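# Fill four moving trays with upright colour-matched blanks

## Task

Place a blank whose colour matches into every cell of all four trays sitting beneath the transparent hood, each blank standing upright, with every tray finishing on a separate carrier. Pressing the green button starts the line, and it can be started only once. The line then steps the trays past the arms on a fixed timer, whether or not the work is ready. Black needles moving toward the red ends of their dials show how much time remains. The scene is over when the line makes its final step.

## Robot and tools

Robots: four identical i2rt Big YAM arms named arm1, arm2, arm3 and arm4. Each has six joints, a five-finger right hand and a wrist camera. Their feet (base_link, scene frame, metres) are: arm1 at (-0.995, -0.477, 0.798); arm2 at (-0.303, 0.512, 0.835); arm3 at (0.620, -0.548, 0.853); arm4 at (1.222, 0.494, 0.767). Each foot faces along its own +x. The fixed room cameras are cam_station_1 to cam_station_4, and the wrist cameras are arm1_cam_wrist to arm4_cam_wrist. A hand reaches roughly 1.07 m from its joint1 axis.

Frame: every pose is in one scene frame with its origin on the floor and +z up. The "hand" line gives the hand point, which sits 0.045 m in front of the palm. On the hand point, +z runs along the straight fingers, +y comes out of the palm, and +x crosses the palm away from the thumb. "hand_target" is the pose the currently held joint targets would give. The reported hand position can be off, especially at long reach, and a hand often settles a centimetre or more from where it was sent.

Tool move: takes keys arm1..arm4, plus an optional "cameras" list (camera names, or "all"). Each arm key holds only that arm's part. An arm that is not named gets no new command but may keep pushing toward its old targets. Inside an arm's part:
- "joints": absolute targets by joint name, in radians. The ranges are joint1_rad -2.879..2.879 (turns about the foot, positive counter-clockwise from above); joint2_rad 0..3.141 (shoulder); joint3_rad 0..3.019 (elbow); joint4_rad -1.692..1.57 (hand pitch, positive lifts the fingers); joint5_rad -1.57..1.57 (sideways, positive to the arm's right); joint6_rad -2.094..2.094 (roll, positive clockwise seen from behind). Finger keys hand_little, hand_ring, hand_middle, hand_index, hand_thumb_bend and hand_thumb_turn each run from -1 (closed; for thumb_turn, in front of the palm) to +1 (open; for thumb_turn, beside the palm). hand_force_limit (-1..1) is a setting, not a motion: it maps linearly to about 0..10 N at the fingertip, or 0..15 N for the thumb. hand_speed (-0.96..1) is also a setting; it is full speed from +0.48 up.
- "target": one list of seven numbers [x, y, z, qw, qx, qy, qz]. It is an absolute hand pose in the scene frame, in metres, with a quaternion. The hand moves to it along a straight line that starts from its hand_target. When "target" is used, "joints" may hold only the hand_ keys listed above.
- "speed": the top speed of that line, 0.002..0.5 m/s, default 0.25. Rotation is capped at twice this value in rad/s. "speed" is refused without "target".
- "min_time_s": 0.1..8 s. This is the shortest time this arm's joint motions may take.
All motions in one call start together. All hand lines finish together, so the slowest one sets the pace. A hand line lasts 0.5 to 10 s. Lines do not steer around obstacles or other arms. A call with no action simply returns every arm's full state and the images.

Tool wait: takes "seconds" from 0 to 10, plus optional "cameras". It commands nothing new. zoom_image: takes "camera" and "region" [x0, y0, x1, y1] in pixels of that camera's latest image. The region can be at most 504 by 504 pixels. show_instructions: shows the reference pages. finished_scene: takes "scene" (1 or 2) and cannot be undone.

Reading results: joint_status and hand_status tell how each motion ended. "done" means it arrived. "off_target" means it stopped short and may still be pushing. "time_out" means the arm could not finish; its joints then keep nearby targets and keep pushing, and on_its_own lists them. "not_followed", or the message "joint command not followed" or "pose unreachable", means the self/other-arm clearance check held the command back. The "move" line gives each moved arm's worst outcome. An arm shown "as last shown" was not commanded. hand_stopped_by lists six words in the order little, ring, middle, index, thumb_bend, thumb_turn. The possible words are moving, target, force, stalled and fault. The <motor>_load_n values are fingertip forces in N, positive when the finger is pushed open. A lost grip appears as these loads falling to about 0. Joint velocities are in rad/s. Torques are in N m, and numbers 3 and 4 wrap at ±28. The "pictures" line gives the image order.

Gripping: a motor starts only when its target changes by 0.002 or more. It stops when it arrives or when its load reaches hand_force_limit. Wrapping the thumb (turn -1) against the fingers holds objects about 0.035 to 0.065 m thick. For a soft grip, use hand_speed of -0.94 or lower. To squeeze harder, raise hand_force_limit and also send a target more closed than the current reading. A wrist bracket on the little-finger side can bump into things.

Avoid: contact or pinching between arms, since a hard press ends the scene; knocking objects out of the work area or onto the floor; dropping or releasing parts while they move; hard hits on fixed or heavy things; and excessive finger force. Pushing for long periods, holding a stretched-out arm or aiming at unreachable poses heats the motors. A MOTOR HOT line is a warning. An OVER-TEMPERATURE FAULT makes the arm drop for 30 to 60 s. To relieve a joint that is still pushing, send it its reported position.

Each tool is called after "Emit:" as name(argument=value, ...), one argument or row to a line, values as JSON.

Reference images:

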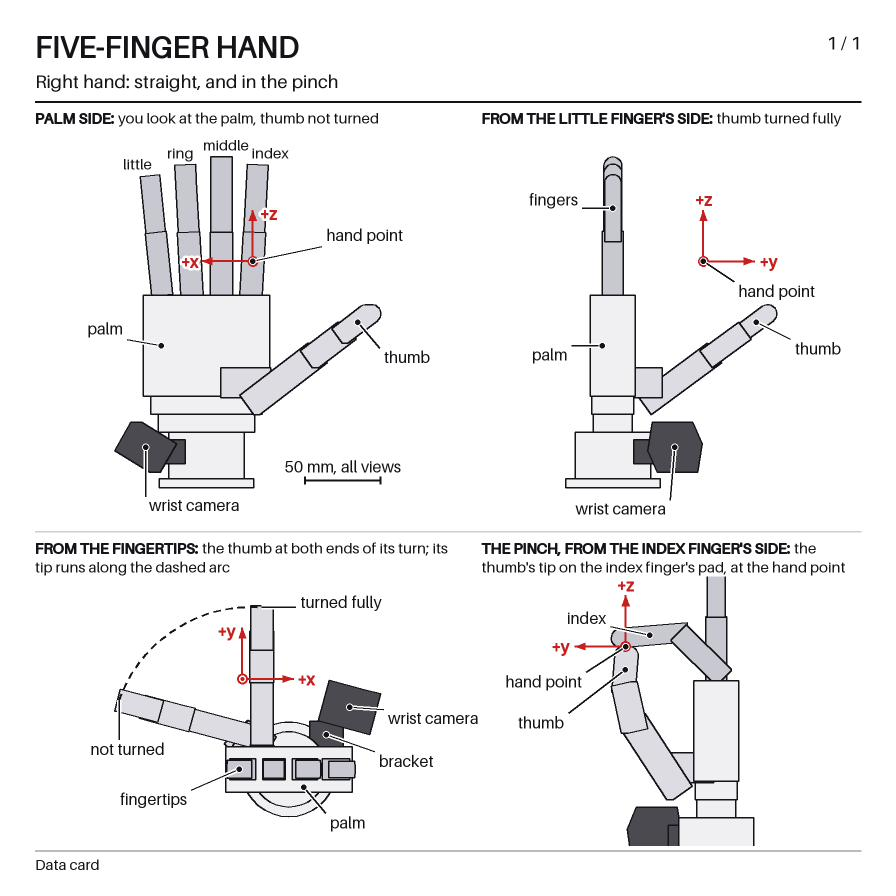

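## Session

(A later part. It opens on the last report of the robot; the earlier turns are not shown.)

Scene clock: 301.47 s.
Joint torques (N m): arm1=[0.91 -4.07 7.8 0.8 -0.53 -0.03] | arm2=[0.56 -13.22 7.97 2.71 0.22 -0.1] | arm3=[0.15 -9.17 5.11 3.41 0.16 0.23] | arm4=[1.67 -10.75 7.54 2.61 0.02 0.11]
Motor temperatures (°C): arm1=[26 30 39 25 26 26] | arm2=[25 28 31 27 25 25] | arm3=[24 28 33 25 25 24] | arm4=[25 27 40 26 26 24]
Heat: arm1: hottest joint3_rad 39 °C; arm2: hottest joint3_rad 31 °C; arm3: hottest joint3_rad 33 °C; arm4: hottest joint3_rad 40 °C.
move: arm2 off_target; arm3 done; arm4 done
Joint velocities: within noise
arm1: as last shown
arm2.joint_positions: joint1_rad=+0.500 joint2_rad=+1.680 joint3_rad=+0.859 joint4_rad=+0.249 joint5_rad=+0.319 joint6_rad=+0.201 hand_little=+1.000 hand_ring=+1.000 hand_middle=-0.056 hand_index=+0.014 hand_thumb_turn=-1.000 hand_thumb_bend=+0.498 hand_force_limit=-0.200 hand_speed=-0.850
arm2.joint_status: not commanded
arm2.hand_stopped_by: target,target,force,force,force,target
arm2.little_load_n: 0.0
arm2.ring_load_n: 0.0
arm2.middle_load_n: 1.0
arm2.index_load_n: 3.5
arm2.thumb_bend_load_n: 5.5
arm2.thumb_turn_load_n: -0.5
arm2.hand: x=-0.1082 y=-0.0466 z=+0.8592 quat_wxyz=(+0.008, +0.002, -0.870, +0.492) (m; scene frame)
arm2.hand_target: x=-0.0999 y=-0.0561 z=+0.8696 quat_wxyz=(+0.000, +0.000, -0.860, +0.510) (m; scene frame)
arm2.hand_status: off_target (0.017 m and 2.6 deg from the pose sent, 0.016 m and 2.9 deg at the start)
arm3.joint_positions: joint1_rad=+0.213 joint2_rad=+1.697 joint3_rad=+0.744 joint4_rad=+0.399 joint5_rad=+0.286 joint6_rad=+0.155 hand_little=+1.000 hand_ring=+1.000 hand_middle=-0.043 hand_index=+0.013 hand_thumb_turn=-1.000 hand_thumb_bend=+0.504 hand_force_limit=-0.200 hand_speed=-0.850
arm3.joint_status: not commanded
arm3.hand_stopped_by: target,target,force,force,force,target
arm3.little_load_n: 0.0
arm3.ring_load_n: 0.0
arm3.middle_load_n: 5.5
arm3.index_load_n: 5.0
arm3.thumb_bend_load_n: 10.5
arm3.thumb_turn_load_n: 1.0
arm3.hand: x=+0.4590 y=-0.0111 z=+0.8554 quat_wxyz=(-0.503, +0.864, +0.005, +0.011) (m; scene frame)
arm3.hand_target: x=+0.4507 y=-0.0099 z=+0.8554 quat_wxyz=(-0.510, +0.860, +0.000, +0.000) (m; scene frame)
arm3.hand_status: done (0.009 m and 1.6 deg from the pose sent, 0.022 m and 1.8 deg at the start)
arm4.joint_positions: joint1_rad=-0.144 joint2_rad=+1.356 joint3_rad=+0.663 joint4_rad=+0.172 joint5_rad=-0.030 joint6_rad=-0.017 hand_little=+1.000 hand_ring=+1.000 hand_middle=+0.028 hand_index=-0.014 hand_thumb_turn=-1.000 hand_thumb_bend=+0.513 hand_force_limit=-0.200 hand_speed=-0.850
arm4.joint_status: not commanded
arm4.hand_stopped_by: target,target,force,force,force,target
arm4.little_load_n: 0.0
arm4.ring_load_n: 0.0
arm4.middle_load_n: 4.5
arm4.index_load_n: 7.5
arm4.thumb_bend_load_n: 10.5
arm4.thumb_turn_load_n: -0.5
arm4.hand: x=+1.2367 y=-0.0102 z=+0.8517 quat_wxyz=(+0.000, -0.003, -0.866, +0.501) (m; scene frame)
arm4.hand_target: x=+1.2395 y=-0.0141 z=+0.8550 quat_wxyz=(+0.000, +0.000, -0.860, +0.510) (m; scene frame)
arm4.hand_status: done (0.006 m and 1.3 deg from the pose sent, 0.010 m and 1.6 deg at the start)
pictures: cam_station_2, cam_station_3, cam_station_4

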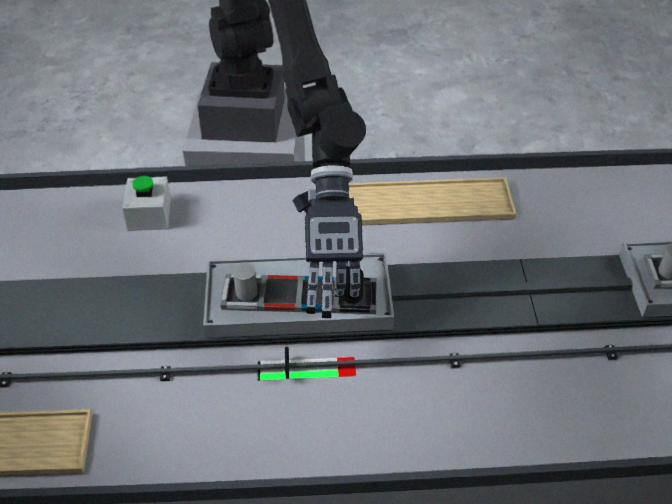

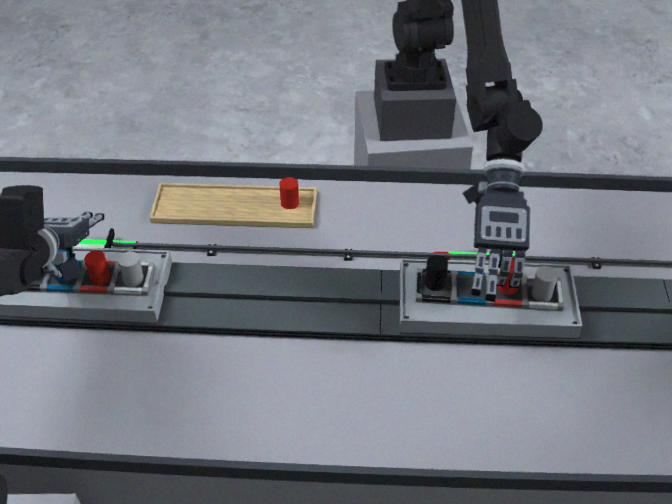

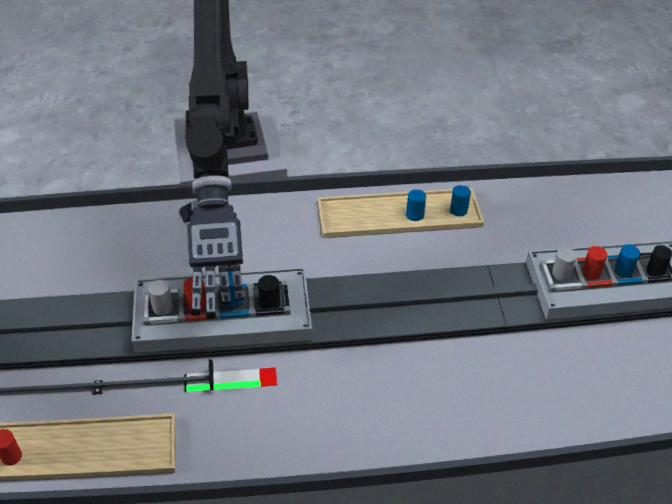

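Emit:
move(
  arm3={"target": [0.4535, -0.0128, 0.8440, 0.5105, -0.8599, 0, 0], "speed": 0.02},
  arm2={"target": [-0.0975, -0.068, 0.895, 0, 0, -0.8599, 0.5105], "speed": 0.04},
  arm4={"target": [1.2393, -0.0158, 0.849, 0, 0, -0.8599, 0.5105], "speed": 0.02},
  cameras=["cam_station_2", "cam_station_3", "cam_station_4"],
)

Emit:
zoom_image(
  camera="cam_station_2",
  region=[320, 250, 380, 310],
)

Emit:
zoom_image(
  camera="cam_station_4",
  region=[200, 260, 260, 320],
)

Emit:
zoom_image(
  camera="cam_station_3",
  region=[480, 250, 540, 310],
)

Scene clock: 303.80 s.
Joint torques (N m): arm1=[0.97 -4.07 7.8 0.79 -0.53 -0.03] | arm2=[0.15 -15.91 12 0.77 0.07 -0.13] | arm3=[-0.15 -9.11 4.86 3.4 0.08 0.21] | arm4=[2.49 -9.76 7.41 2.92 -0.04 0.09]
Motor temperatures (°C): arm1=[26 30 39 25 26 26] | arm2=[25 28 31 27 25 25] | arm3=[24 28 33 25 25 24] | arm4=[25 27 39 26 26 24]
Heat: arm1: hottest joint3_rad 39 °C; arm2: hottest joint3_rad 31 °C; arm3: hottest joint3_rad 33 °C; arm4: hottest joint3_rad 39 °C.
move: arm2 off_target; arm3 done; arm4 done
Joint velocities: within noise
arm1: as last shown
arm2.joint_positions: joint1_rad=+0.500 joint2_rad=+1.677 joint3_rad=+0.865 joint4_rad=+0.221 joint5_rad=+0.319 joint6_rad=+0.201 hand_little=+1.000 hand_ring=+1.000 hand_middle=-0.056 hand_index=+0.014 hand_thumb_turn=-1.000 hand_thumb_bend=+0.498 hand_force_limit=-0.200 hand_speed=-0.850
arm2.joint_status: not commanded
arm2.hand_stopped_by: target,target,force,force,force,target
arm2.little_load_n: 0.0
arm2.ring_load_n: 0.0
arm2.middle_load_n: 1.0
arm2.index_load_n: 3.5
arm2.thumb_bend_load_n: 6.0
arm2.thumb_turn_load_n: 0.0
arm2.hand: x=-0.1090 y=-0.0446 z=+0.8583 quat_wxyz=(+0.010, +0.003, -0.875, +0.485) (m; scene frame)
arm2.hand_target: x=-0.0976 y=-0.0672 z=+0.8965 quat_wxyz=(+0.000, +0.000, -0.859, +0.512) (m; scene frame)
arm2.hand_status: off_target (0.045 m and 3.6 deg from the pose sent, 0.043 m and 2.6 deg at the start)
arm3.joint_positions: joint1_rad=+0.213 joint2_rad=+1.719 joint3_rad=+0.728 joint4_rad=+0.439 joint5_rad=+0.286 joint6_rad=+0.155 hand_little=+1.000 hand_ring=+1.000 hand_middle=-0.043 hand_index=+0.013 hand_thumb_turn=-1.000 hand_thumb_bend=+0.504 hand_force_limit=-0.200 hand_speed=-0.850
arm3.joint_status: not commanded
arm3.hand_stopped_by: target,target,force,force,force,target
arm3.little_load_n: 0.0
arm3.ring_load_n: 0.0
arm3.middle_load_n: 5.5
arm3.index_load_n: 5.0
arm3.thumb_bend_load_n: 10.5
arm3.thumb_turn_load_n: 1.0
arm3.hand: x=+0.4601 y=-0.0140 z=+0.8455 quat_wxyz=(-0.505, +0.863, +0.005, +0.010) (m; scene frame)
arm3.hand_target: x=+0.4538 y=-0.0129 z=+0.8446 quat_wxyz=(-0.511, +0.860, +0.000, +0.000) (m; scene frame)
arm3.hand_status: done (0.007 m and 1.5 deg from the pose sent, 0.013 m and 1.6 deg at the start)
arm4.joint_positions: joint1_rad=-0.144 joint2_rad=+1.370 joint3_rad=+0.663 joint4_rad=+0.189 joint5_rad=-0.030 joint6_rad=-0.017 hand_little=+1.000 hand_ring=+1.000 hand_middle=+0.028 hand_index=-0.014 hand_thumb_turn=-1.000 hand_thumb_bend=+0.513 hand_force_limit=-0.200 hand_speed=-0.850
arm4.joint_status: not commanded
arm4.hand_stopped_by: target,target,force,force,force,target
arm4.little_load_n: 0.0
arm4.ring_load_n: 0.0
arm4.middle_load_n: 4.5
arm4.index_load_n: 7.5
arm4.thumb_bend_load_n: 10.0
arm4.thumb_turn_load_n: 0.0
arm4.hand: x=+1.2366 y=-0.0126 z=+0.8485 quat_wxyz=(+0.001, -0.003, -0.865, +0.502) (m; scene frame)
arm4.hand_target: x=+1.2392 y=-0.0160 z=+0.8497 quat_wxyz=(+0.000, +0.000, -0.859, +0.511) (m; scene frame)
arm4.hand_status: done (0.004 m and 1.1 deg from the pose sent, 0.007 m and 1.3 deg at the start)
pictures: cam_station_2, cam_station_3, cam_station_4

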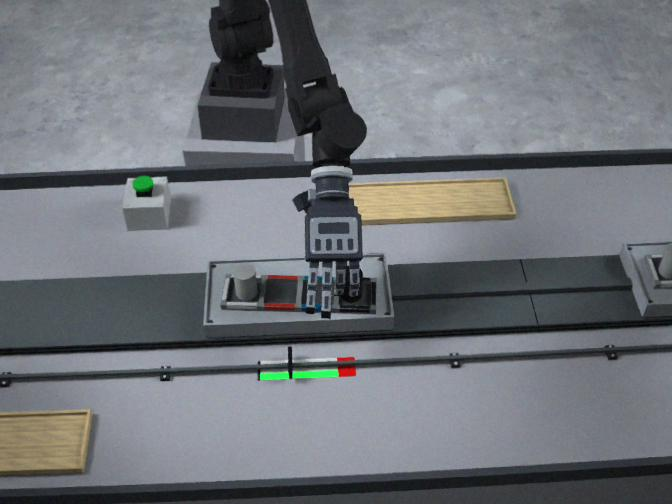

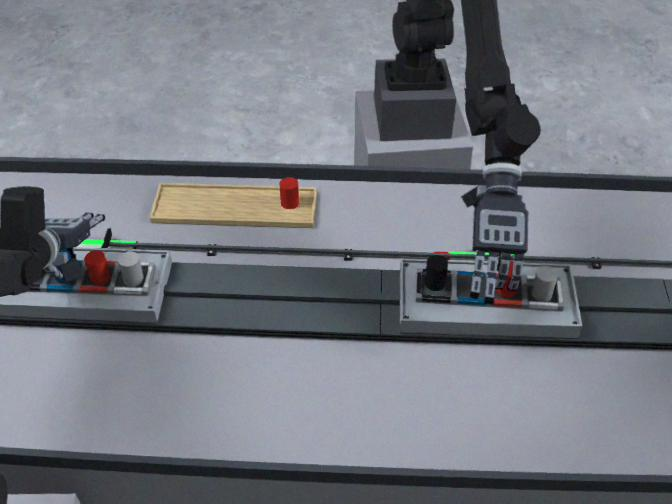

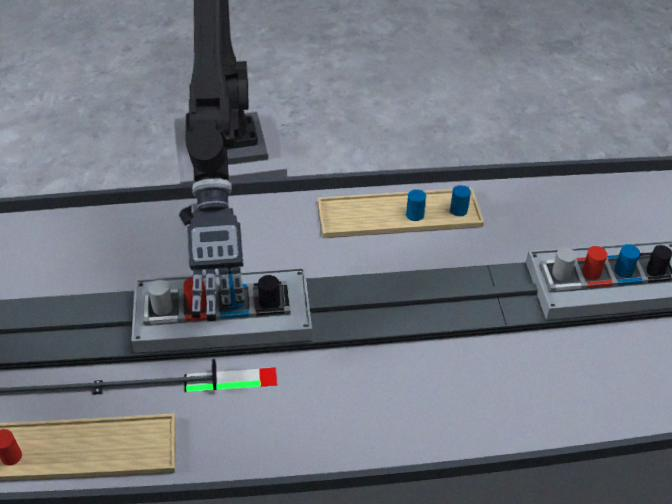

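Scaled by 8.400.

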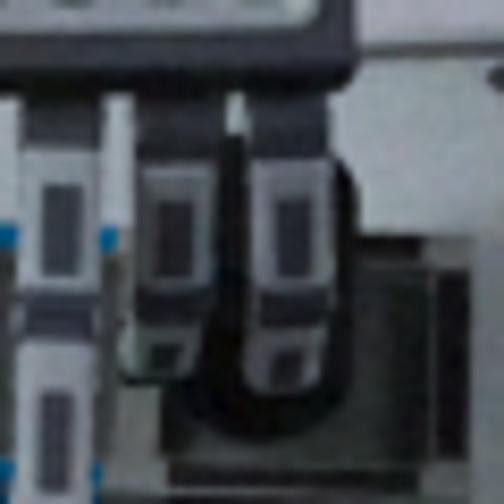

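Scaled by 8.400.

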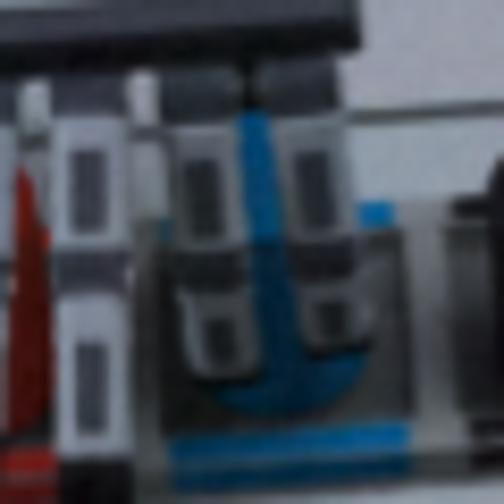

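Scaled by 8.400.

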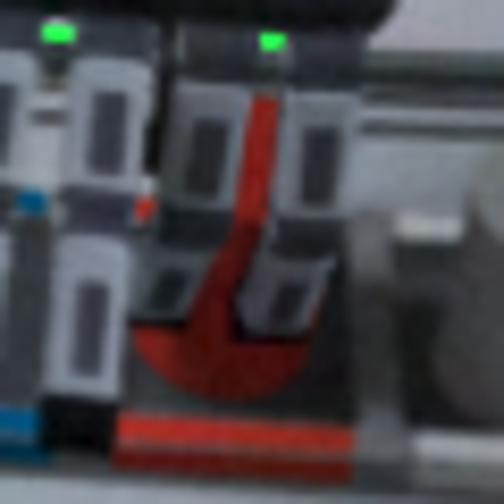

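Emit:
move(
  arm3={"target": [0.452, -0.0115, 0.8422, 0.5105, -0.8599, 0, 0], "speed": 0.02},
  arm2={"target": [-0.096, -0.075, 0.925, 0, 0, -0.8599, 0.5105], "speed": 0.1},
  arm4={"target": [1.2390, -0.0150, 0.8465, 0, 0, -0.8599, 0.5105], "speed": 0.02},
  cameras=["cam_station_2", "cam_station_3", "cam_station_4"],
)

Emit:
zoom_image(
  camera="cam_station_2",
  region=[320, 250, 380, 310],
)

Emit:
zoom_image(
  camera="cam_station_4",
  region=[200, 260, 260, 320],
)

Emit:
zoom_image(
  camera="cam_station_3",
  region=[480, 250, 540, 310],
)

Scene clock: 305.93 s.
Joint torques (N m): arm1=[0.91 -4.07 7.8 0.8 -0.53 -0.03] | arm2=[-0.09 -15.27 12.64 0.85 -0.02 -0.15] | arm3=[0.03 -8.82 5.16 3.25 0.11 0.22] | arm4=[2.61 -9.93 7.01 2.95 -0.08 0.05]
Motor temperatures (°C): arm1=[26 30 39 25 26 26] | arm2=[25 28 32 27 25 25] | arm3=[24 28 33 25 25 24] | arm4=[25 27 39 27 26 24]
Heat: arm1: hottest joint3_rad 39 °C; arm2: hottest joint3_rad 32 °C; arm3: hottest joint3_rad 33 °C; arm4: hottest joint3_rad 39 °C.
move: arm2 off_target; arm3 done; arm4 done
Joint velocities: within noise
arm1: as last shown
arm2.joint_positions: joint1_rad=+0.500 joint2_rad=+1.634 joint3_rad=+0.913 joint4_rad=+0.131 joint5_rad=+0.319 joint6_rad=+0.201 hand_little=+1.000 hand_ring=+1.000 hand_middle=-0.056 hand_index=+0.014 hand_thumb_turn=-1.000 hand_thumb_bend=+0.498 hand_force_limit=-0.200 hand_speed=-0.850
arm2.joint_status: not commanded
arm2.hand_stopped_by: target,target,force,force,force,target
arm2.little_load_n: 0.0
arm2.ring_load_n: 0.0
arm2.middle_load_n: 1.0
arm2.index_load_n: 3.5
arm2.thumb_bend_load_n: 5.5
arm2.thumb_turn_load_n: 0.0
arm2.hand: x=-0.1056 y=-0.0521 z=+0.8874 quat_wxyz=(+0.010, +0.003, -0.875, +0.485) (m; scene frame)
arm2.hand_target: x=-0.0964 y=-0.0733 z=+0.9234 quat_wxyz=(+0.001, +0.000, -0.860, +0.510) (m; scene frame)
arm2.hand_status: off_target (0.045 m and 3.6 deg from the pose sent, 0.074 m and 3.6 deg at the start)
arm3.joint_positions: joint1_rad=+0.213 joint2_rad=+1.723 joint3_rad=+0.728 joint4_rad=+0.445 joint5_rad=+0.284 joint6_rad=+0.155 hand_little=+1.000 hand_ring=+1.000 hand_middle=-0.043 hand_index=+0.013 hand_thumb_turn=-1.000 hand_thumb_bend=+0.504 hand_force_limit=-0.200 hand_speed=-0.850
arm3.joint_status: not commanded
arm3.hand_stopped_by: target,target,force,force,force,target
arm3.little_load_n: 0.0
arm3.ring_load_n: 0.0
arm3.middle_load_n: 6.0
arm3.index_load_n: 5.0
arm3.thumb_bend_load_n: 9.5
arm3.thumb_turn_load_n: 0.5
arm3.hand: x=+0.4597 y=-0.0136 z=+0.8442 quat_wxyz=(-0.505, +0.863, +0.005, +0.009) (m; scene frame)
arm3.hand_target: x=+0.4519 y=-0.0120 z=+0.8418 quat_wxyz=(-0.510, +0.860, +0.001, +0.000) (m; scene frame)
arm3.hand_status: done (0.008 m and 1.4 deg from the pose sent, 0.009 m and 1.5 deg at the start)
arm4.joint_positions: joint1_rad=-0.144 joint2_rad=+1.374 joint3_rad=+0.660 joint4_rad=+0.197 joint5_rad=-0.030 joint6_rad=-0.017 hand_little=+1.000 hand_ring=+1.000 hand_middle=+0.028 hand_index=-0.014 hand_thumb_turn=-1.000 hand_thumb_bend=+0.513 hand_force_limit=-0.200 hand_speed=-0.850
arm4.joint_status: not commanded
arm4.hand_stopped_by: target,target,force,force,force,target
arm4.little_load_n: 0.0
arm4.ring_load_n: 0.0
arm4.middle_load_n: 4.5
arm4.index_load_n: 7.5
arm4.thumb_bend_load_n: 10.0
arm4.thumb_turn_load_n: -0.5
arm4.hand: x=+1.2366 y=-0.0125 z=+0.8463 quat_wxyz=(+0.001, -0.003, -0.865, +0.502) (m; scene frame)
arm4.hand_target: x=+1.2390 y=-0.0150 z=+0.8462 quat_wxyz=(+0.000, +0.000, -0.860, +0.510) (m; scene frame)
arm4.hand_status: done (0.003 m and 1.1 deg from the pose sent, 0.004 m and 1.1 deg at the start)
pictures: cam_station_2, cam_station_3, cam_station_4

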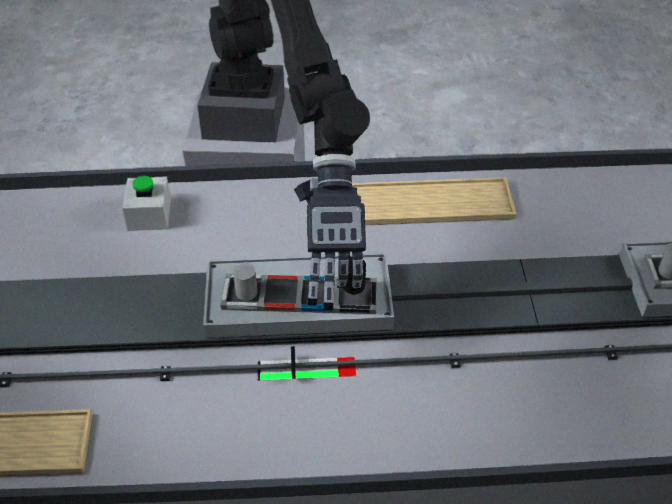

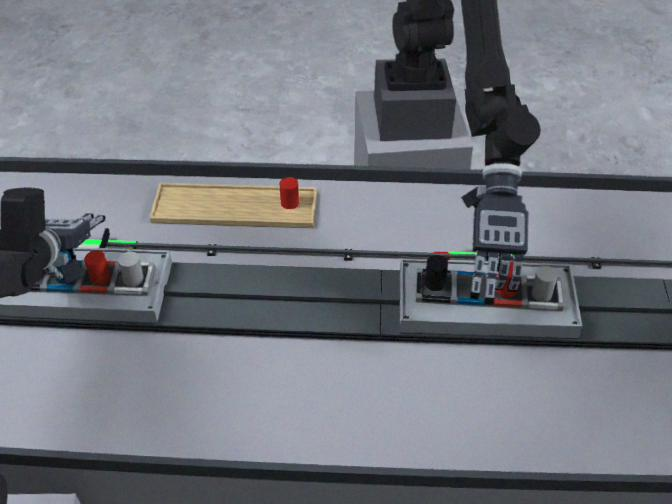

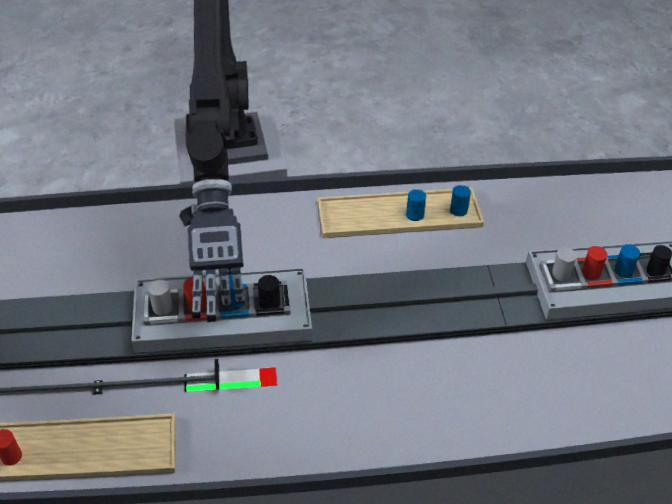

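Scaled by 8.400.

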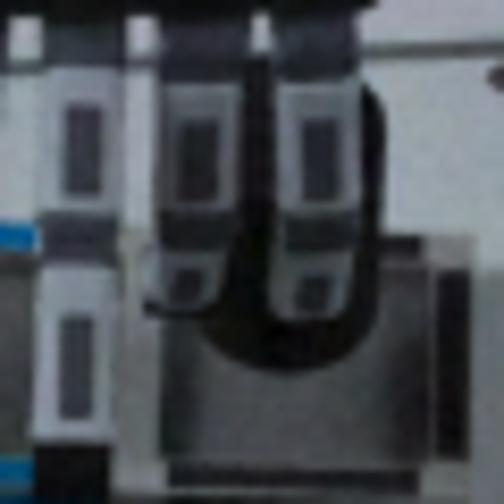

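Scaled by 8.400.

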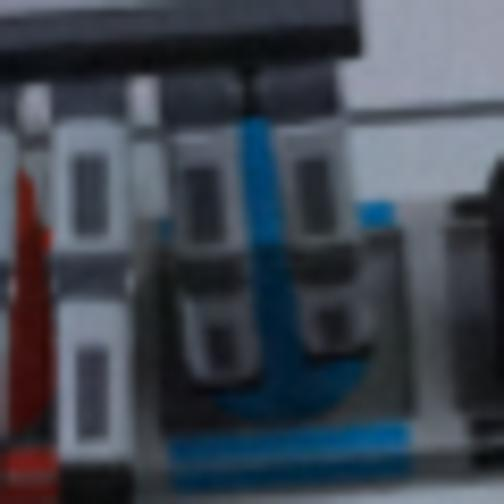

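Scaled by 8.400.

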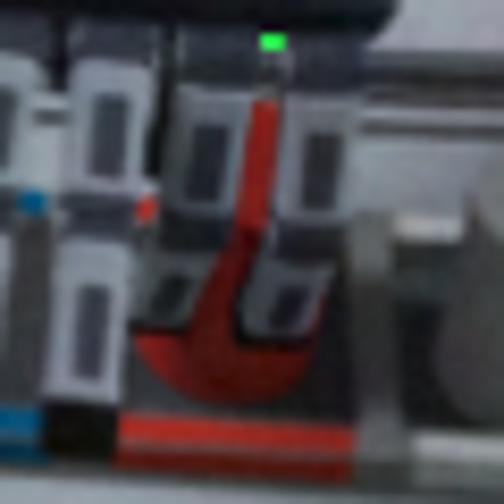

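Emit:
move(
  arm3={"joints": {"hand_speed": -0.8, "hand_index": 0.35, "hand_middle": 0.35, "hand_thumb_bend": 0.7}},
  arm2={"target": [-0.094, -0.059, 0.885, 0, 0, -0.8599, 0.5105], "speed": 0.05},
  arm4={"joints": {"hand_speed": -0.8, "hand_index": 0.35, "hand_middle": 0.35, "hand_thumb_bend": 0.7}},
  cameras=["cam_station_2", "cam_station_3", "cam_station_4"],
)

Emit:
zoom_image(
  camera="cam_station_2",
  region=[320, 250, 380, 310],
)

Emit:
zoom_image(
  camera="cam_station_4",
  region=[200, 260, 260, 320],
)

Emit:
zoom_image(
  camera="cam_station_3",
  region=[480, 250, 540, 310],
)

Scene clock: 308.33 s.
Joint torques (N m): arm1=[0.97 -4.07 7.8 0.79 -0.53 -0.03] | arm2=[0.56 -13.68 7.08 2.77 0.22 -0.05] | arm3=[0.03 -8.88 5.16 3.06 0.11 0.21] | arm4=[2.02 -10.52 7.13 2.67 -0.07 0.07]
Motor temperatures (°C): arm1=[26 30 39 25 26 26] | arm2=[25 29 32 27 25 25] | arm3=[24 28 32 25 25 24] | arm4=[25 27 39 27 26 24]
Heat: arm1: hottest joint3_rad 39 °C; arm2: hottest joint3_rad 32 °C; arm3: hottest joint3_rad 32 °C; arm4: hottest joint3_rad 39 °C.
move: arm2 off_target; arm3 done; arm4 done
Joint velocities: within noise
arm1: as last shown
arm1.index_load_n: -0.5
arm2.joint_positions: joint1_rad=+0.500 joint2_rad=+1.660 joint3_rad=+0.899 joint4_rad=+0.200 joint5_rad=+0.327 joint6_rad=+0.201 hand_little=+1.000 hand_ring=+1.000 hand_middle=-0.056 hand_index=+0.014 hand_thumb_turn=-1.000 hand_thumb_bend=+0.498 hand_force_limit=-0.200 hand_speed=-0.850
arm2.joint_status: not commanded
arm2.hand_stopped_by: target,target,force,force,force,target
arm2.little_load_n: 0.0
arm2.ring_load_n: 0.0
arm2.middle_load_n: 1.0
arm2.index_load_n: 3.5
arm2.thumb_bend_load_n: 5.5
arm2.thumb_turn_load_n: -0.5
arm2.hand: x=-0.1054 y=-0.0572 z=+0.8795 quat_wxyz=(+0.009, -0.001, -0.868, +0.497) (m; scene frame)
arm2.hand_target: x=-0.0990 y=-0.0608 z=+0.8852 quat_wxyz=(+0.002, -0.004, -0.860, +0.510) (m; scene frame)
arm2.hand_status: off_target (0.013 m and 2.0 deg from the pose sent, 0.014 m and 3.6 deg at the start)
arm3.joint_positions: joint1_rad=+0.213 joint2_rad=+1.723 joint3_rad=+0.728 joint4_rad=+0.449 joint5_rad=+0.284 joint6_rad=+0.156 hand_little=+1.000 hand_ring=+1.000 hand_middle=+0.350 hand_index=+0.350 hand_thumb_turn=-1.000 hand_thumb_bend=+0.700 hand_force_limit=-0.200 hand_speed=-0.800
arm3.joint_status: all done
arm3.hand_stopped_by: target,target,target,target,target,target
arm3.little_load_n: 0.0
arm3.ring_load_n: 0.0
arm3.middle_load_n: 0.0
arm3.index_load_n: 0.0
arm3.thumb_bend_load_n: 0.0
arm3.thumb_turn_load_n: 0.0
arm3.hand: x=+0.4593 y=-0.0127 z=+0.8452 quat_wxyz=(-0.507, +0.862, +0.004, +0.008) (m; scene frame)
arm3.hand_target: x=+0.4519 y=-0.0119 z=+0.8420 quat_wxyz=(-0.510, +0.860, +0.001, +0.000) (m; scene frame)
arm3.hand_status: not commanded
arm4.joint_positions: joint1_rad=-0.144 joint2_rad=+1.374 joint3_rad=+0.660 joint4_rad=+0.203 joint5_rad=-0.030 joint6_rad=-0.017 hand_little=+1.000 hand_ring=+1.000 hand_middle=+0.350 hand_index=+0.350 hand_thumb_turn=-1.000 hand_thumb_bend=+0.700 hand_force_limit=-0.200 hand_speed=-0.800
arm4.joint_status: all done
arm4.hand_stopped_by: target,target,target,target,target,target
arm4.little_load_n: 0.0
arm4.ring_load_n: -0.5
arm4.middle_load_n: 0.0
arm4.index_load_n: 0.0
arm4.thumb_bend_load_n: 0.0
arm4.thumb_turn_load_n: 0.0
arm4.hand: x=+1.2366 y=-0.0136 z=+0.8475 quat_wxyz=(+0.001, -0.003, -0.863, +0.505) (m; scene frame)
arm4.hand_target: x=+1.2390 y=-0.0149 z=+0.8462 quat_wxyz=(+0.000, +0.000, -0.860, +0.510) (m; scene frame)
arm4.hand_status: not commanded
pictures: cam_station_2, cam_station_3, cam_station_4

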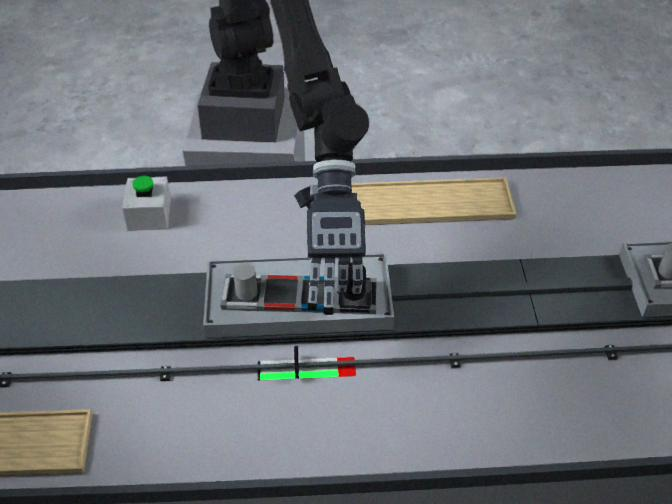

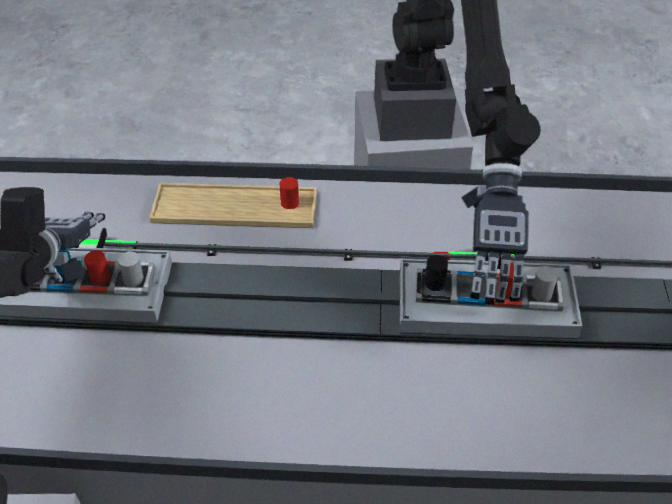

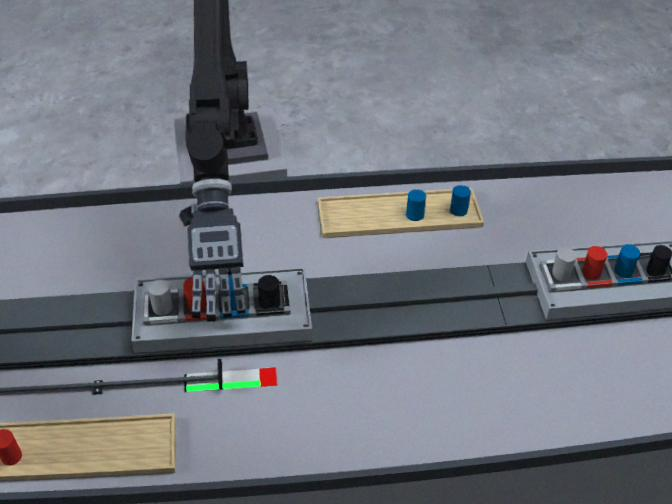

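Scaled by 8.400.

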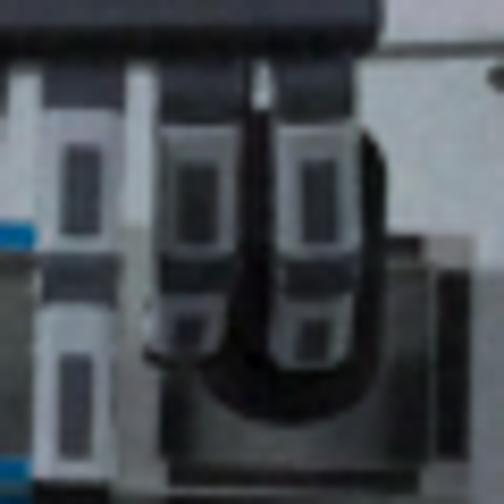

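Scaled by 8.400.

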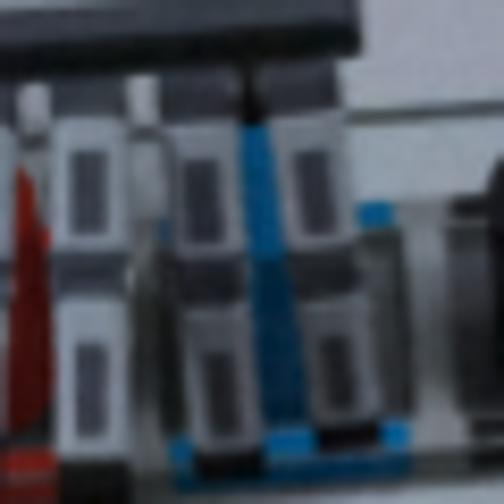

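Scaled by 8.400.

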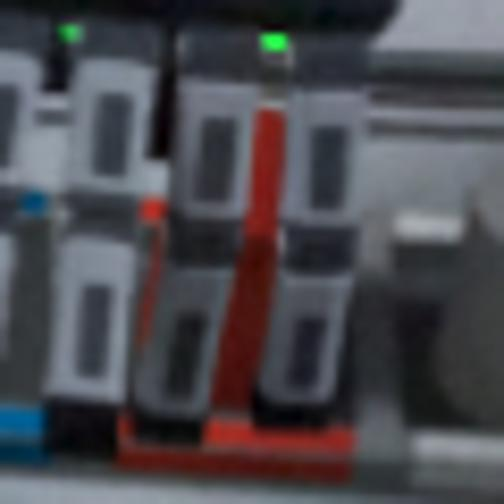

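Emit:
move(
  arm3={"target": [0.4580, 0.006, 0.935, 0.5105, -0.8599, 0, 0], "speed": 0.12, "joints": {"hand_speed": 0, "hand_index": 0.8, "hand_middle": 0.8, "hand_thumb_bend": 0.75}},
  arm2={"target": [-0.0960, -0.0535, 0.866, 0, 0, -0.8599, 0.5105], "speed": 0.025},
  arm4={"target": [1.2366, -0.033, 0.937, 0, 0, -0.8599, 0.5105], "speed": 0.12, "joints": {"hand_speed": 0, "hand_index": 0.8, "hand_middle": 0.8, "hand_thumb_bend": 0.75}},
  cameras=["cam_station_2", "cam_station_3", "cam_station_4"],
)

Emit:
zoom_image(
  camera="cam_station_2",
  region=[320, 250, 380, 310],
)

Scene clock: 310.67 s.
Joint torques (N m): arm1=[0.97 -4.13 7.8 0.8 -0.53 -0.03] | arm2=[1.2 -13.39 6.6 2.77 0.22 -0.05] | arm3=[-1.85 -10.05 9.48 1.42 0.06 0.04] | arm4=[1.73 -10.81 13 1.17 -0.2 0.04]
Motor temperatures (°C): arm1=[26 30 39 25 26 26] | arm2=[25 29 31 27 25 25] | arm3=[24 28 32 25 25 24] | arm4=[25 27 39 26 26 24]
Heat: arm1: hottest joint3_rad 39 °C; arm2: hottest joint3_rad 31 °C; arm3: hottest joint3_rad 32 °C; arm4: hottest joint3_rad 39 °C.
move: arm2 done; arm3 off_target; arm4 off_target
Joint velocities: within noise
arm1.joint_positions: joint1_rad=-0.635 joint2_rad=+0.839 joint3_rad=+0.561 joint4_rad=-0.389 joint5_rad=-0.606 joint6_rad=-0.415 hand_little=+1.000 hand_ring=+1.000 hand_middle=+0.800 hand_index=+0.800 hand_thumb_turn=-1.000 hand_thumb_bend=+0.750 hand_force_limit=-0.200 hand_speed=+0.000
arm1.joint_status: not commanded
arm1.hand_stopped_by: target,target,target,target,target,target
arm1.little_load_n: -0.5
arm1.ring_load_n: 0.0
arm1.middle_load_n: 0.0
arm1.index_load_n: -0.5
arm1.thumb_bend_load_n: 0.0
arm1.thumb_turn_load_n: 0.0
arm1.hand: x=-0.8619 y=-0.1576 z=+0.9550 quat_wxyz=(-0.499, +0.867, -0.005, -0.006) (m; scene frame)
arm1.hand_target: x=-0.8606 y=-0.1591 z=+0.9609 quat_wxyz=(-0.501, +0.865, -0.001, -0.002) (m; scene frame)
arm1.hand_status: not commanded
arm2.joint_positions: joint1_rad=+0.512 joint2_rad=+1.685 joint3_rad=+0.868 joint4_rad=+0.259 joint5_rad=+0.328 joint6_rad=+0.201 hand_little=+1.000 hand_ring=+1.000 hand_middle=-0.056 hand_index=+0.014 hand_thumb_turn=-1.000 hand_thumb_bend=+0.498 hand_force_limit=-0.200 hand_speed=-0.850
arm2.joint_status: not commanded
arm2.hand_stopped_by: target,target,force,force,force,target
arm2.little_load_n: 0.0
arm2.ring_load_n: -0.5
arm2.middle_load_n: 1.0
arm2.index_load_n: 3.5
arm2.thumb_bend_load_n: 5.5
arm2.thumb_turn_load_n: 0.0
arm2.hand: x=-0.1009 y=-0.0502 z=+0.8630 quat_wxyz=(+0.006, +0.003, -0.866, +0.499) (m; scene frame)
arm2.hand_target: x=-0.0948 y=-0.0529 z=+0.8666 quat_wxyz=(+0.000, +0.001, -0.860, +0.511) (m; scene frame)
arm2.hand_status: done (0.007 m and 1.7 deg from the pose sent, 0.017 m and 2.0 deg at the start)
arm3.joint_positions: joint1_rad=+0.212 joint2_rad=+1.562 joint3_rad=+0.794 joint4_rad=+0.193 joint5_rad=+0.263 joint6_rad=+0.158 hand_little=+1.000 hand_ring=+1.000 hand_middle=+0.800 hand_index=+0.800 hand_thumb_turn=-1.000 hand_thumb_bend=+0.750 hand_force_limit=-0.200 hand_speed=+0.000
arm3.joint_status: all done
arm3.hand_stopped_by: target,target,target,target,target,target
arm3.little_load_n: -0.5
arm3.ring_load_n: -0.5
arm3.middle_load_n: -0.5
arm3.index_load_n: 0.0
arm3.thumb_bend_load_n: 0.0
arm3.thumb_turn_load_n: 0.5
arm3.hand: x=+0.4551 y=-0.0133 z=+0.9095 quat_wxyz=(-0.494, +0.870, +0.010, +0.003) (m; scene frame)
arm3.hand_target: x=+0.4551 y=+0.0051 z=+0.9339 quat_wxyz=(-0.510, +0.860, +0.002, -0.001) (m; scene frame)
arm3.hand_status: off_target (0.032 m and 2.6 deg from the pose sent, 0.092 m and 1.2 deg at the start)
arm4.joint_positions: joint1_rad=-0.144 joint2_rad=+1.273 joint3_rad=+0.770 joint4_rad=-0.049 joint5_rad=-0.030 joint6_rad=-0.017 hand_little=+1.000 hand_ring=+1.000 hand_middle=+0.800 hand_index=+0.800 hand_thumb_turn=-1.000 hand_thumb_bend=+0.750 hand_force_limit=-0.200 hand_speed=+0.000
arm4.joint_status: all done
arm4.hand_stopped_by: target,target,target,target,target,target
arm4.little_load_n: 0.0
arm4.ring_load_n: 0.0
arm4.middle_load_n: 0.0
arm4.index_load_n: 0.0
arm4.thumb_bend_load_n: 0.0
arm4.thumb_turn_load_n: 0.0
arm4.hand: x=+1.2365 y=-0.0135 z=+0.9031 quat_wxyz=(+0.000, -0.003, -0.873, +0.487) (m; scene frame)
arm4.hand_target: x=+1.2364 y=-0.0327 z=+0.9374 quat_wxyz=(+0.000, +0.000, -0.859, +0.512) (m; scene frame)
arm4.hand_status: off_target (0.039 m and 3.1 deg from the pose sent, 0.092 m and 0.8 deg at the start)
pictures: cam_station_2, cam_station_3, cam_station_4

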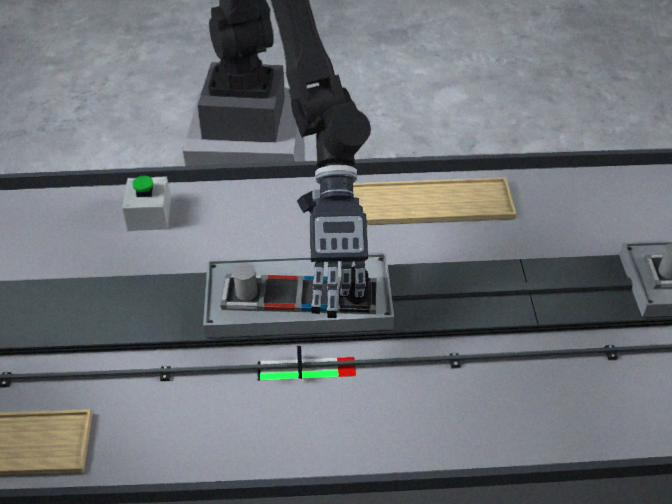

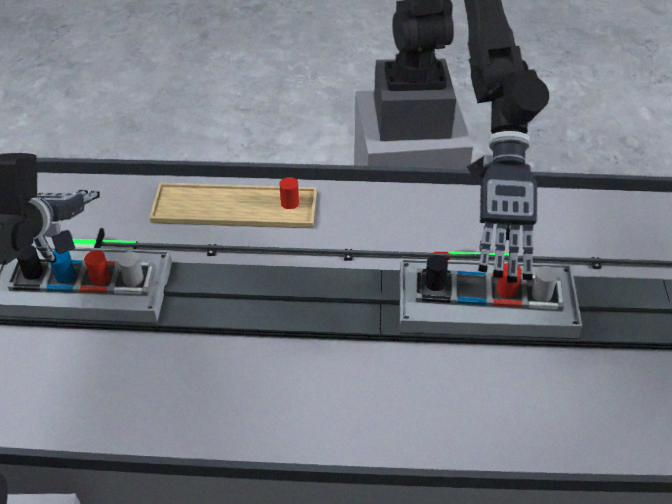

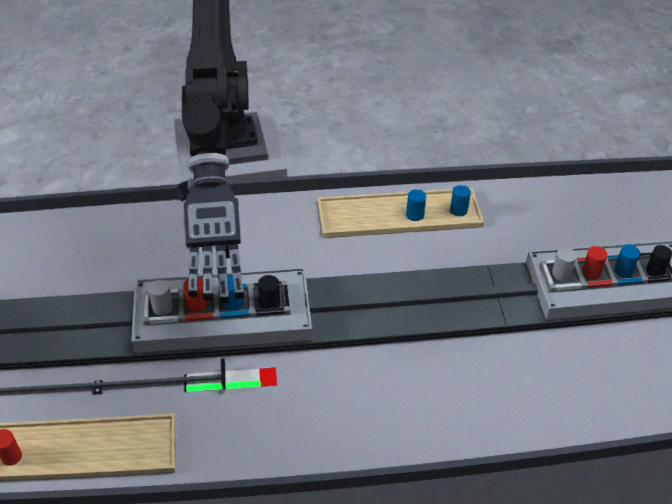

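Scaled by 8.400.

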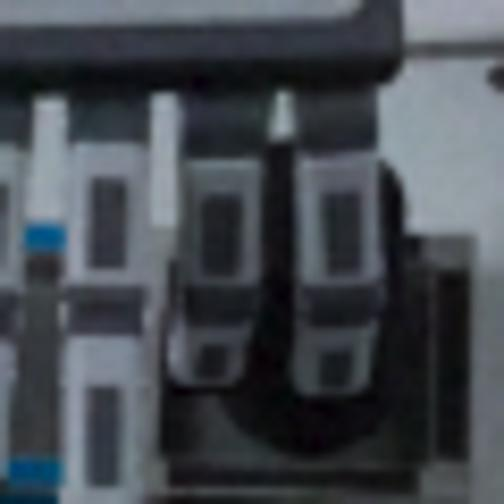

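Emit:
move(
  arm3={"target": [0.58, -0.12, 0.965, 0.5, -0.866, 0, 0], "speed": 0.2},
  arm2={"target": [-0.0955, -0.0527, 0.8638, 0, 0, -0.8599, 0.5105], "speed": 0.02},
  arm4={"target": [1.32, 0.10, 0.965, 0, 0, -0.866, 0.5], "speed": 0.2},
  cameras=["cam_station_2", "cam_station_3", "cam_station_4"],
)

Emit:
zoom_image(
  camera="cam_station_2",
  region=[320, 250, 380, 310],
)

Emit:
move(
  arm2={"joints": {"hand_speed": -0.8, "hand_index": 0.35, "hand_middle": 0.35, "hand_thumb_bend": 0.7}},
  arm3={"target": [0.80, -0.19, 0.945, 0.5, -0.866, 0, 0], "speed": 0.15},
  arm4={"target": [1.50, 0.20, 0.945, 0, 0, -0.866, 0.5], "speed": 0.15},
)

Scene clock: 313.10 s.
Joint torques (N m): arm1=[0.91 -4.07 7.8 0.79 -0.52 -0.03] | arm2=[0.56 -13.33 6.35 2.78 0.22 -0.03] | arm3=[-1.44 -5.3 6.58 1.5 -0.02 -0.2] | arm4=[2.37 -6.18 8.4 0.99 0.18 0.28]
Motor temperatures (°C): arm1=[26 30 39 25 26 26] | arm2=[25 29 31 27 25 25] | arm3=[24 28 32 25 25 23] | arm4=[25 27 39 26 26 24]
Heat: arm1: hottest joint3_rad 39 °C; arm2: hottest joint3_rad 31 °C; arm3: hottest joint3_rad 32 °C; arm4: hottest joint3_rad 39 °C.
move: arm2 done; arm3 off_target; arm4 off_target
Joint velocities: within noise
arm1: as last shown
arm1.little_load_n: 0.0
arm2.joint_positions: joint1_rad=+0.518 joint2_rad=+1.689 joint3_rad=+0.868 joint4_rad=+0.266 joint5_rad=+0.330 joint6_rad=+0.201 hand_little=+1.000 hand_ring=+1.000 hand_middle=-0.056 hand_index=+0.014 hand_thumb_turn=-1.000 hand_thumb_bend=+0.498 hand_force_limit=-0.200 hand_speed=-0.850
arm2.joint_status: not commanded
arm2.hand_stopped_by: target,target,force,force,force,target
arm2.little_load_n: 0.0
arm2.ring_load_n: 0.0
arm2.middle_load_n: 1.0
arm2.index_load_n: 3.5
arm2.thumb_bend_load_n: 6.0
arm2.thumb_turn_load_n: 0.0
arm2.hand: x=-0.0975 y=-0.0496 z=+0.8615 quat_wxyz=(+0.005, +0.005, -0.866, +0.500) (m; scene frame)
arm2.hand_target: x=-0.0923 y=-0.0515 z=+0.8636 quat_wxyz=(-0.001, +0.002, -0.860, +0.510) (m; scene frame)
arm2.hand_status: done (0.004 m and 1.6 deg from the pose sent, 0.006 m and 1.7 deg at the start)
arm3.joint_positions: joint1_rad=-0.078 joint2_rad=+1.104 joint3_rad=+0.544 joint4_rad=+0.034 joint5_rad=+0.019 joint6_rad=+0.056 hand_little=+1.000 hand_ring=+1.000 hand_middle=+0.800 hand_index=+0.800 hand_thumb_turn=-1.000 hand_thumb_bend=+0.750 hand_force_limit=-0.200 hand_speed=+0.000
arm3.joint_status: not commanded
arm3.hand_stopped_by: target,target,target,target,target,target
arm3.little_load_n: 0.0
arm3.ring_load_n: 0.0
arm3.middle_load_n: 0.0
arm3.index_load_n: 0.0
arm3.thumb_bend_load_n: 0.0
arm3.thumb_turn_load_n: 0.0
arm3.hand: x=+0.5758 y=-0.1116 z=+0.9695 quat_wxyz=(-0.505, +0.863, -0.014, -0.010) (m; scene frame)
arm3.hand_target: x=+0.5804 y=-0.1171 z=+0.9671 quat_wxyz=(-0.501, +0.865, -0.009, -0.004) (m; scene frame)
arm3.hand_status: off_target (0.010 m and 2.1 deg from the pose sent, 0.173 m and 1.5 deg at the start)
arm4.joint_positions: joint1_rad=+0.166 joint2_rad=+0.876 joint3_rad=+0.675 joint4_rad=-0.317 joint5_rad=+0.215 joint6_rad=+0.098 hand_little=+1.000 hand_ring=+1.000 hand_middle=+0.800 hand_index=+0.800 hand_thumb_turn=-1.000 hand_thumb_bend=+0.750 hand_force_limit=-0.200 hand_speed=+0.000
arm4.joint_status: not commanded
arm4.hand_stopped_by: target,target,target,target,target,target
arm4.little_load_n: 0.0
arm4.ring_load_n: 0.0
arm4.middle_load_n: 0.0
arm4.index_load_n: 0.0
arm4.thumb_bend_load_n: 0.0
arm4.thumb_turn_load_n: 0.0
arm4.hand: x=+1.3257 y=+0.0934 z=+0.9716 quat_wxyz=(-0.001, +0.020, -0.861, +0.508) (m; scene frame)
arm4.hand_target: x=+1.3263 y=+0.0997 z=+0.9651 quat_wxyz=(-0.002, +0.016, -0.866, +0.500) (m; scene frame)
arm4.hand_status: off_target (0.011 m and 2.5 deg from the pose sent, 0.154 m and 1.7 deg at the start)
pictures: cam_station_2, cam_station_3, cam_station_4

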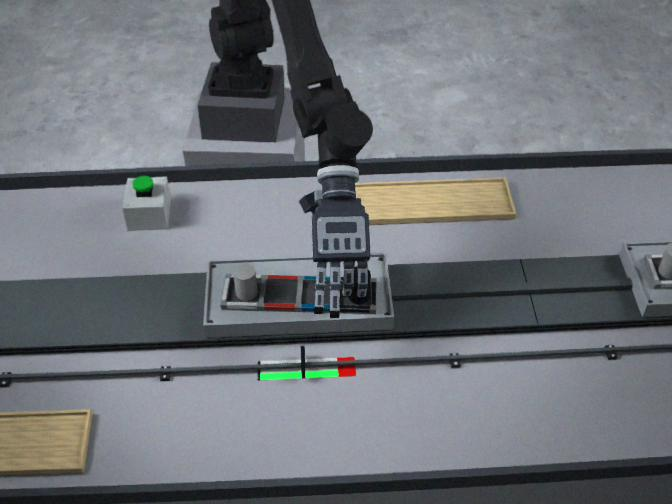

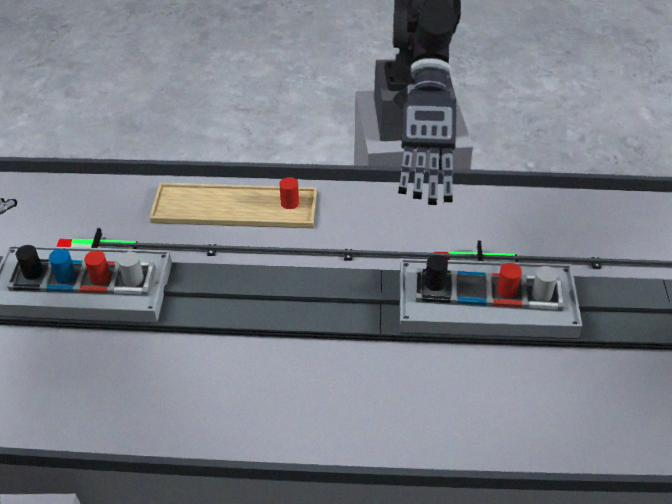

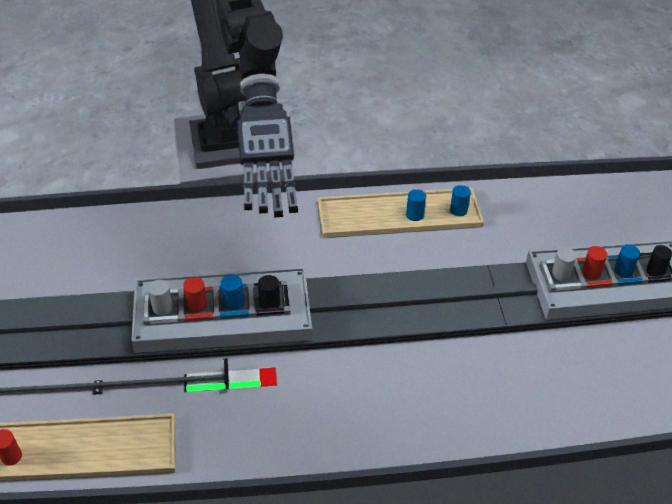

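Scaled by 8.400.

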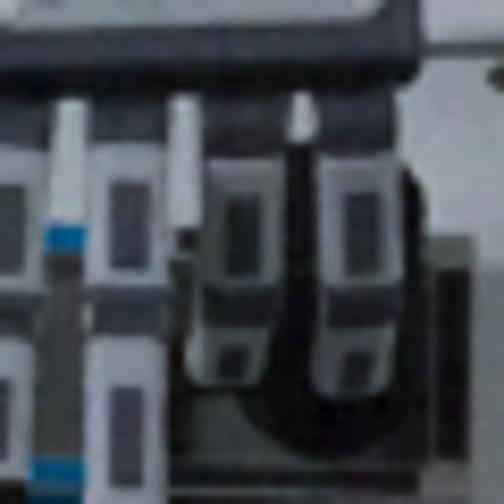

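Scene clock: 315.67 s.
Joint torques (N m): arm1=[0.97 -4.07 7.8 0.8 -0.53 -0.03] | arm2=[0.56 -13.33 6.39 2.47 0.17 -0.03] | arm3=[-1.26 -3.43 10.18 1.22 -0.37 -0.19] | arm4=[2.26 -4.95 13.45 0.65 0.69 0.21]
Motor temperatures (°C): arm1=[26 30 39 25 26 26] | arm2=[25 29 31 27 25 25] | arm3=[24 28 33 25 25 24] | arm4=[25 27 39 26 26 24]
Heat: arm1: hottest joint3_rad 39 °C; arm2: hottest joint3_rad 31 °C; arm3: hottest joint3_rad 33 °C; arm4: hottest joint3_rad 39 °C.
move: arm2 done; arm3 off_target; arm4 off_target
Joint velocities: within noise
arm1: as last shown
arm2.joint_positions: joint1_rad=+0.518 joint2_rad=+1.689 joint3_rad=+0.868 joint4_rad=+0.273 joint5_rad=+0.331 joint6_rad=+0.202 hand_little=+1.000 hand_ring=+1.000 hand_middle=+0.350 hand_index=+0.350 hand_thumb_turn=-1.000 hand_thumb_bend=+0.700 hand_force_limit=-0.200 hand_speed=-0.800
arm2.joint_status: all done
arm2.hand_stopped_by: target,target,target,target,target,target
arm2.little_load_n: 0.0
arm2.ring_load_n: 0.0
arm2.middle_load_n: 0.0
arm2.index_load_n: 0.0
arm2.thumb_bend_load_n: 0.0
arm2.thumb_turn_load_n: 0.0
arm2.hand: x=-0.0971 y=-0.0511 z=+0.8631 quat_wxyz=(+0.004, +0.004, -0.864, +0.503) (m; scene frame)
arm2.hand_target: x=-0.0923 y=-0.0515 z=+0.8636 quat_wxyz=(-0.001, +0.002, -0.860, +0.510) (m; scene frame)
arm2.hand_status: not commanded
arm3.joint_positions: joint1_rad=-0.867 joint2_rad=+1.160 joint3_rad=+0.506 joint4_rad=-0.049 joint5_rad=-0.628 joint6_rad=-0.408 hand_little=+1.000 hand_ring=+1.000 hand_middle=+0.800 hand_index=+0.800 hand_thumb_turn=-1.000 hand_thumb_bend=+0.750 hand_force_limit=-0.200 hand_speed=+0.000
arm3.joint_status: not commanded
arm3.hand_stopped_by: target,target,target,target,target,target
arm3.little_load_n: 0.0
arm3.ring_load_n: 0.0
arm3.middle_load_n: 0.0
arm3.index_load_n: 0.0
arm3.thumb_bend_load_n: 0.0
arm3.thumb_turn_load_n: 0.0
arm3.hand: x=+0.7864 y=-0.2020 z=+0.9316 quat_wxyz=(-0.494, +0.869, -0.020, -0.011) (m; scene frame)
arm3.hand_target: x=+0.8017 y=-0.1913 z=+0.9464 quat_wxyz=(-0.502, +0.865, -0.011, +0.001) (m; scene frame)
arm3.hand_status: off_target (0.023 m and 2.7 deg from the pose sent, 0.239 m and 2.1 deg at the start)
arm4.joint_positions: joint1_rad=+0.906 joint2_rad=+0.982 joint3_rad=+0.652 joint4_rad=-0.541 joint5_rad=+0.830 joint6_rad=+0.649 hand_little=+1.000 hand_ring=+1.000 hand_middle=+0.800 hand_index=+0.800 hand_thumb_turn=-1.000 hand_thumb_bend=+0.750 hand_force_limit=-0.200 hand_speed=+0.000
arm4.joint_status: not commanded
arm4.hand_stopped_by: target,target,target,target,target,target
arm4.little_load_n: 0.0
arm4.ring_load_n: 0.0
arm4.middle_load_n: 0.0
arm4.index_load_n: 0.0
arm4.thumb_bend_load_n: 0.0
arm4.thumb_turn_load_n: 0.0
arm4.hand: x=+1.4786 y=+0.2113 z=+0.9165 quat_wxyz=(+0.024, +0.018, -0.871, +0.491) (m; scene frame)
arm4.hand_target: x=+1.4962 y=+0.2018 z=+0.9461 quat_wxyz=(+0.004, +0.003, -0.864, +0.503) (m; scene frame)
arm4.hand_status: off_target (0.037 m and 3.6 deg from the pose sent, 0.206 m and 2.5 deg at the start)
pictures: none


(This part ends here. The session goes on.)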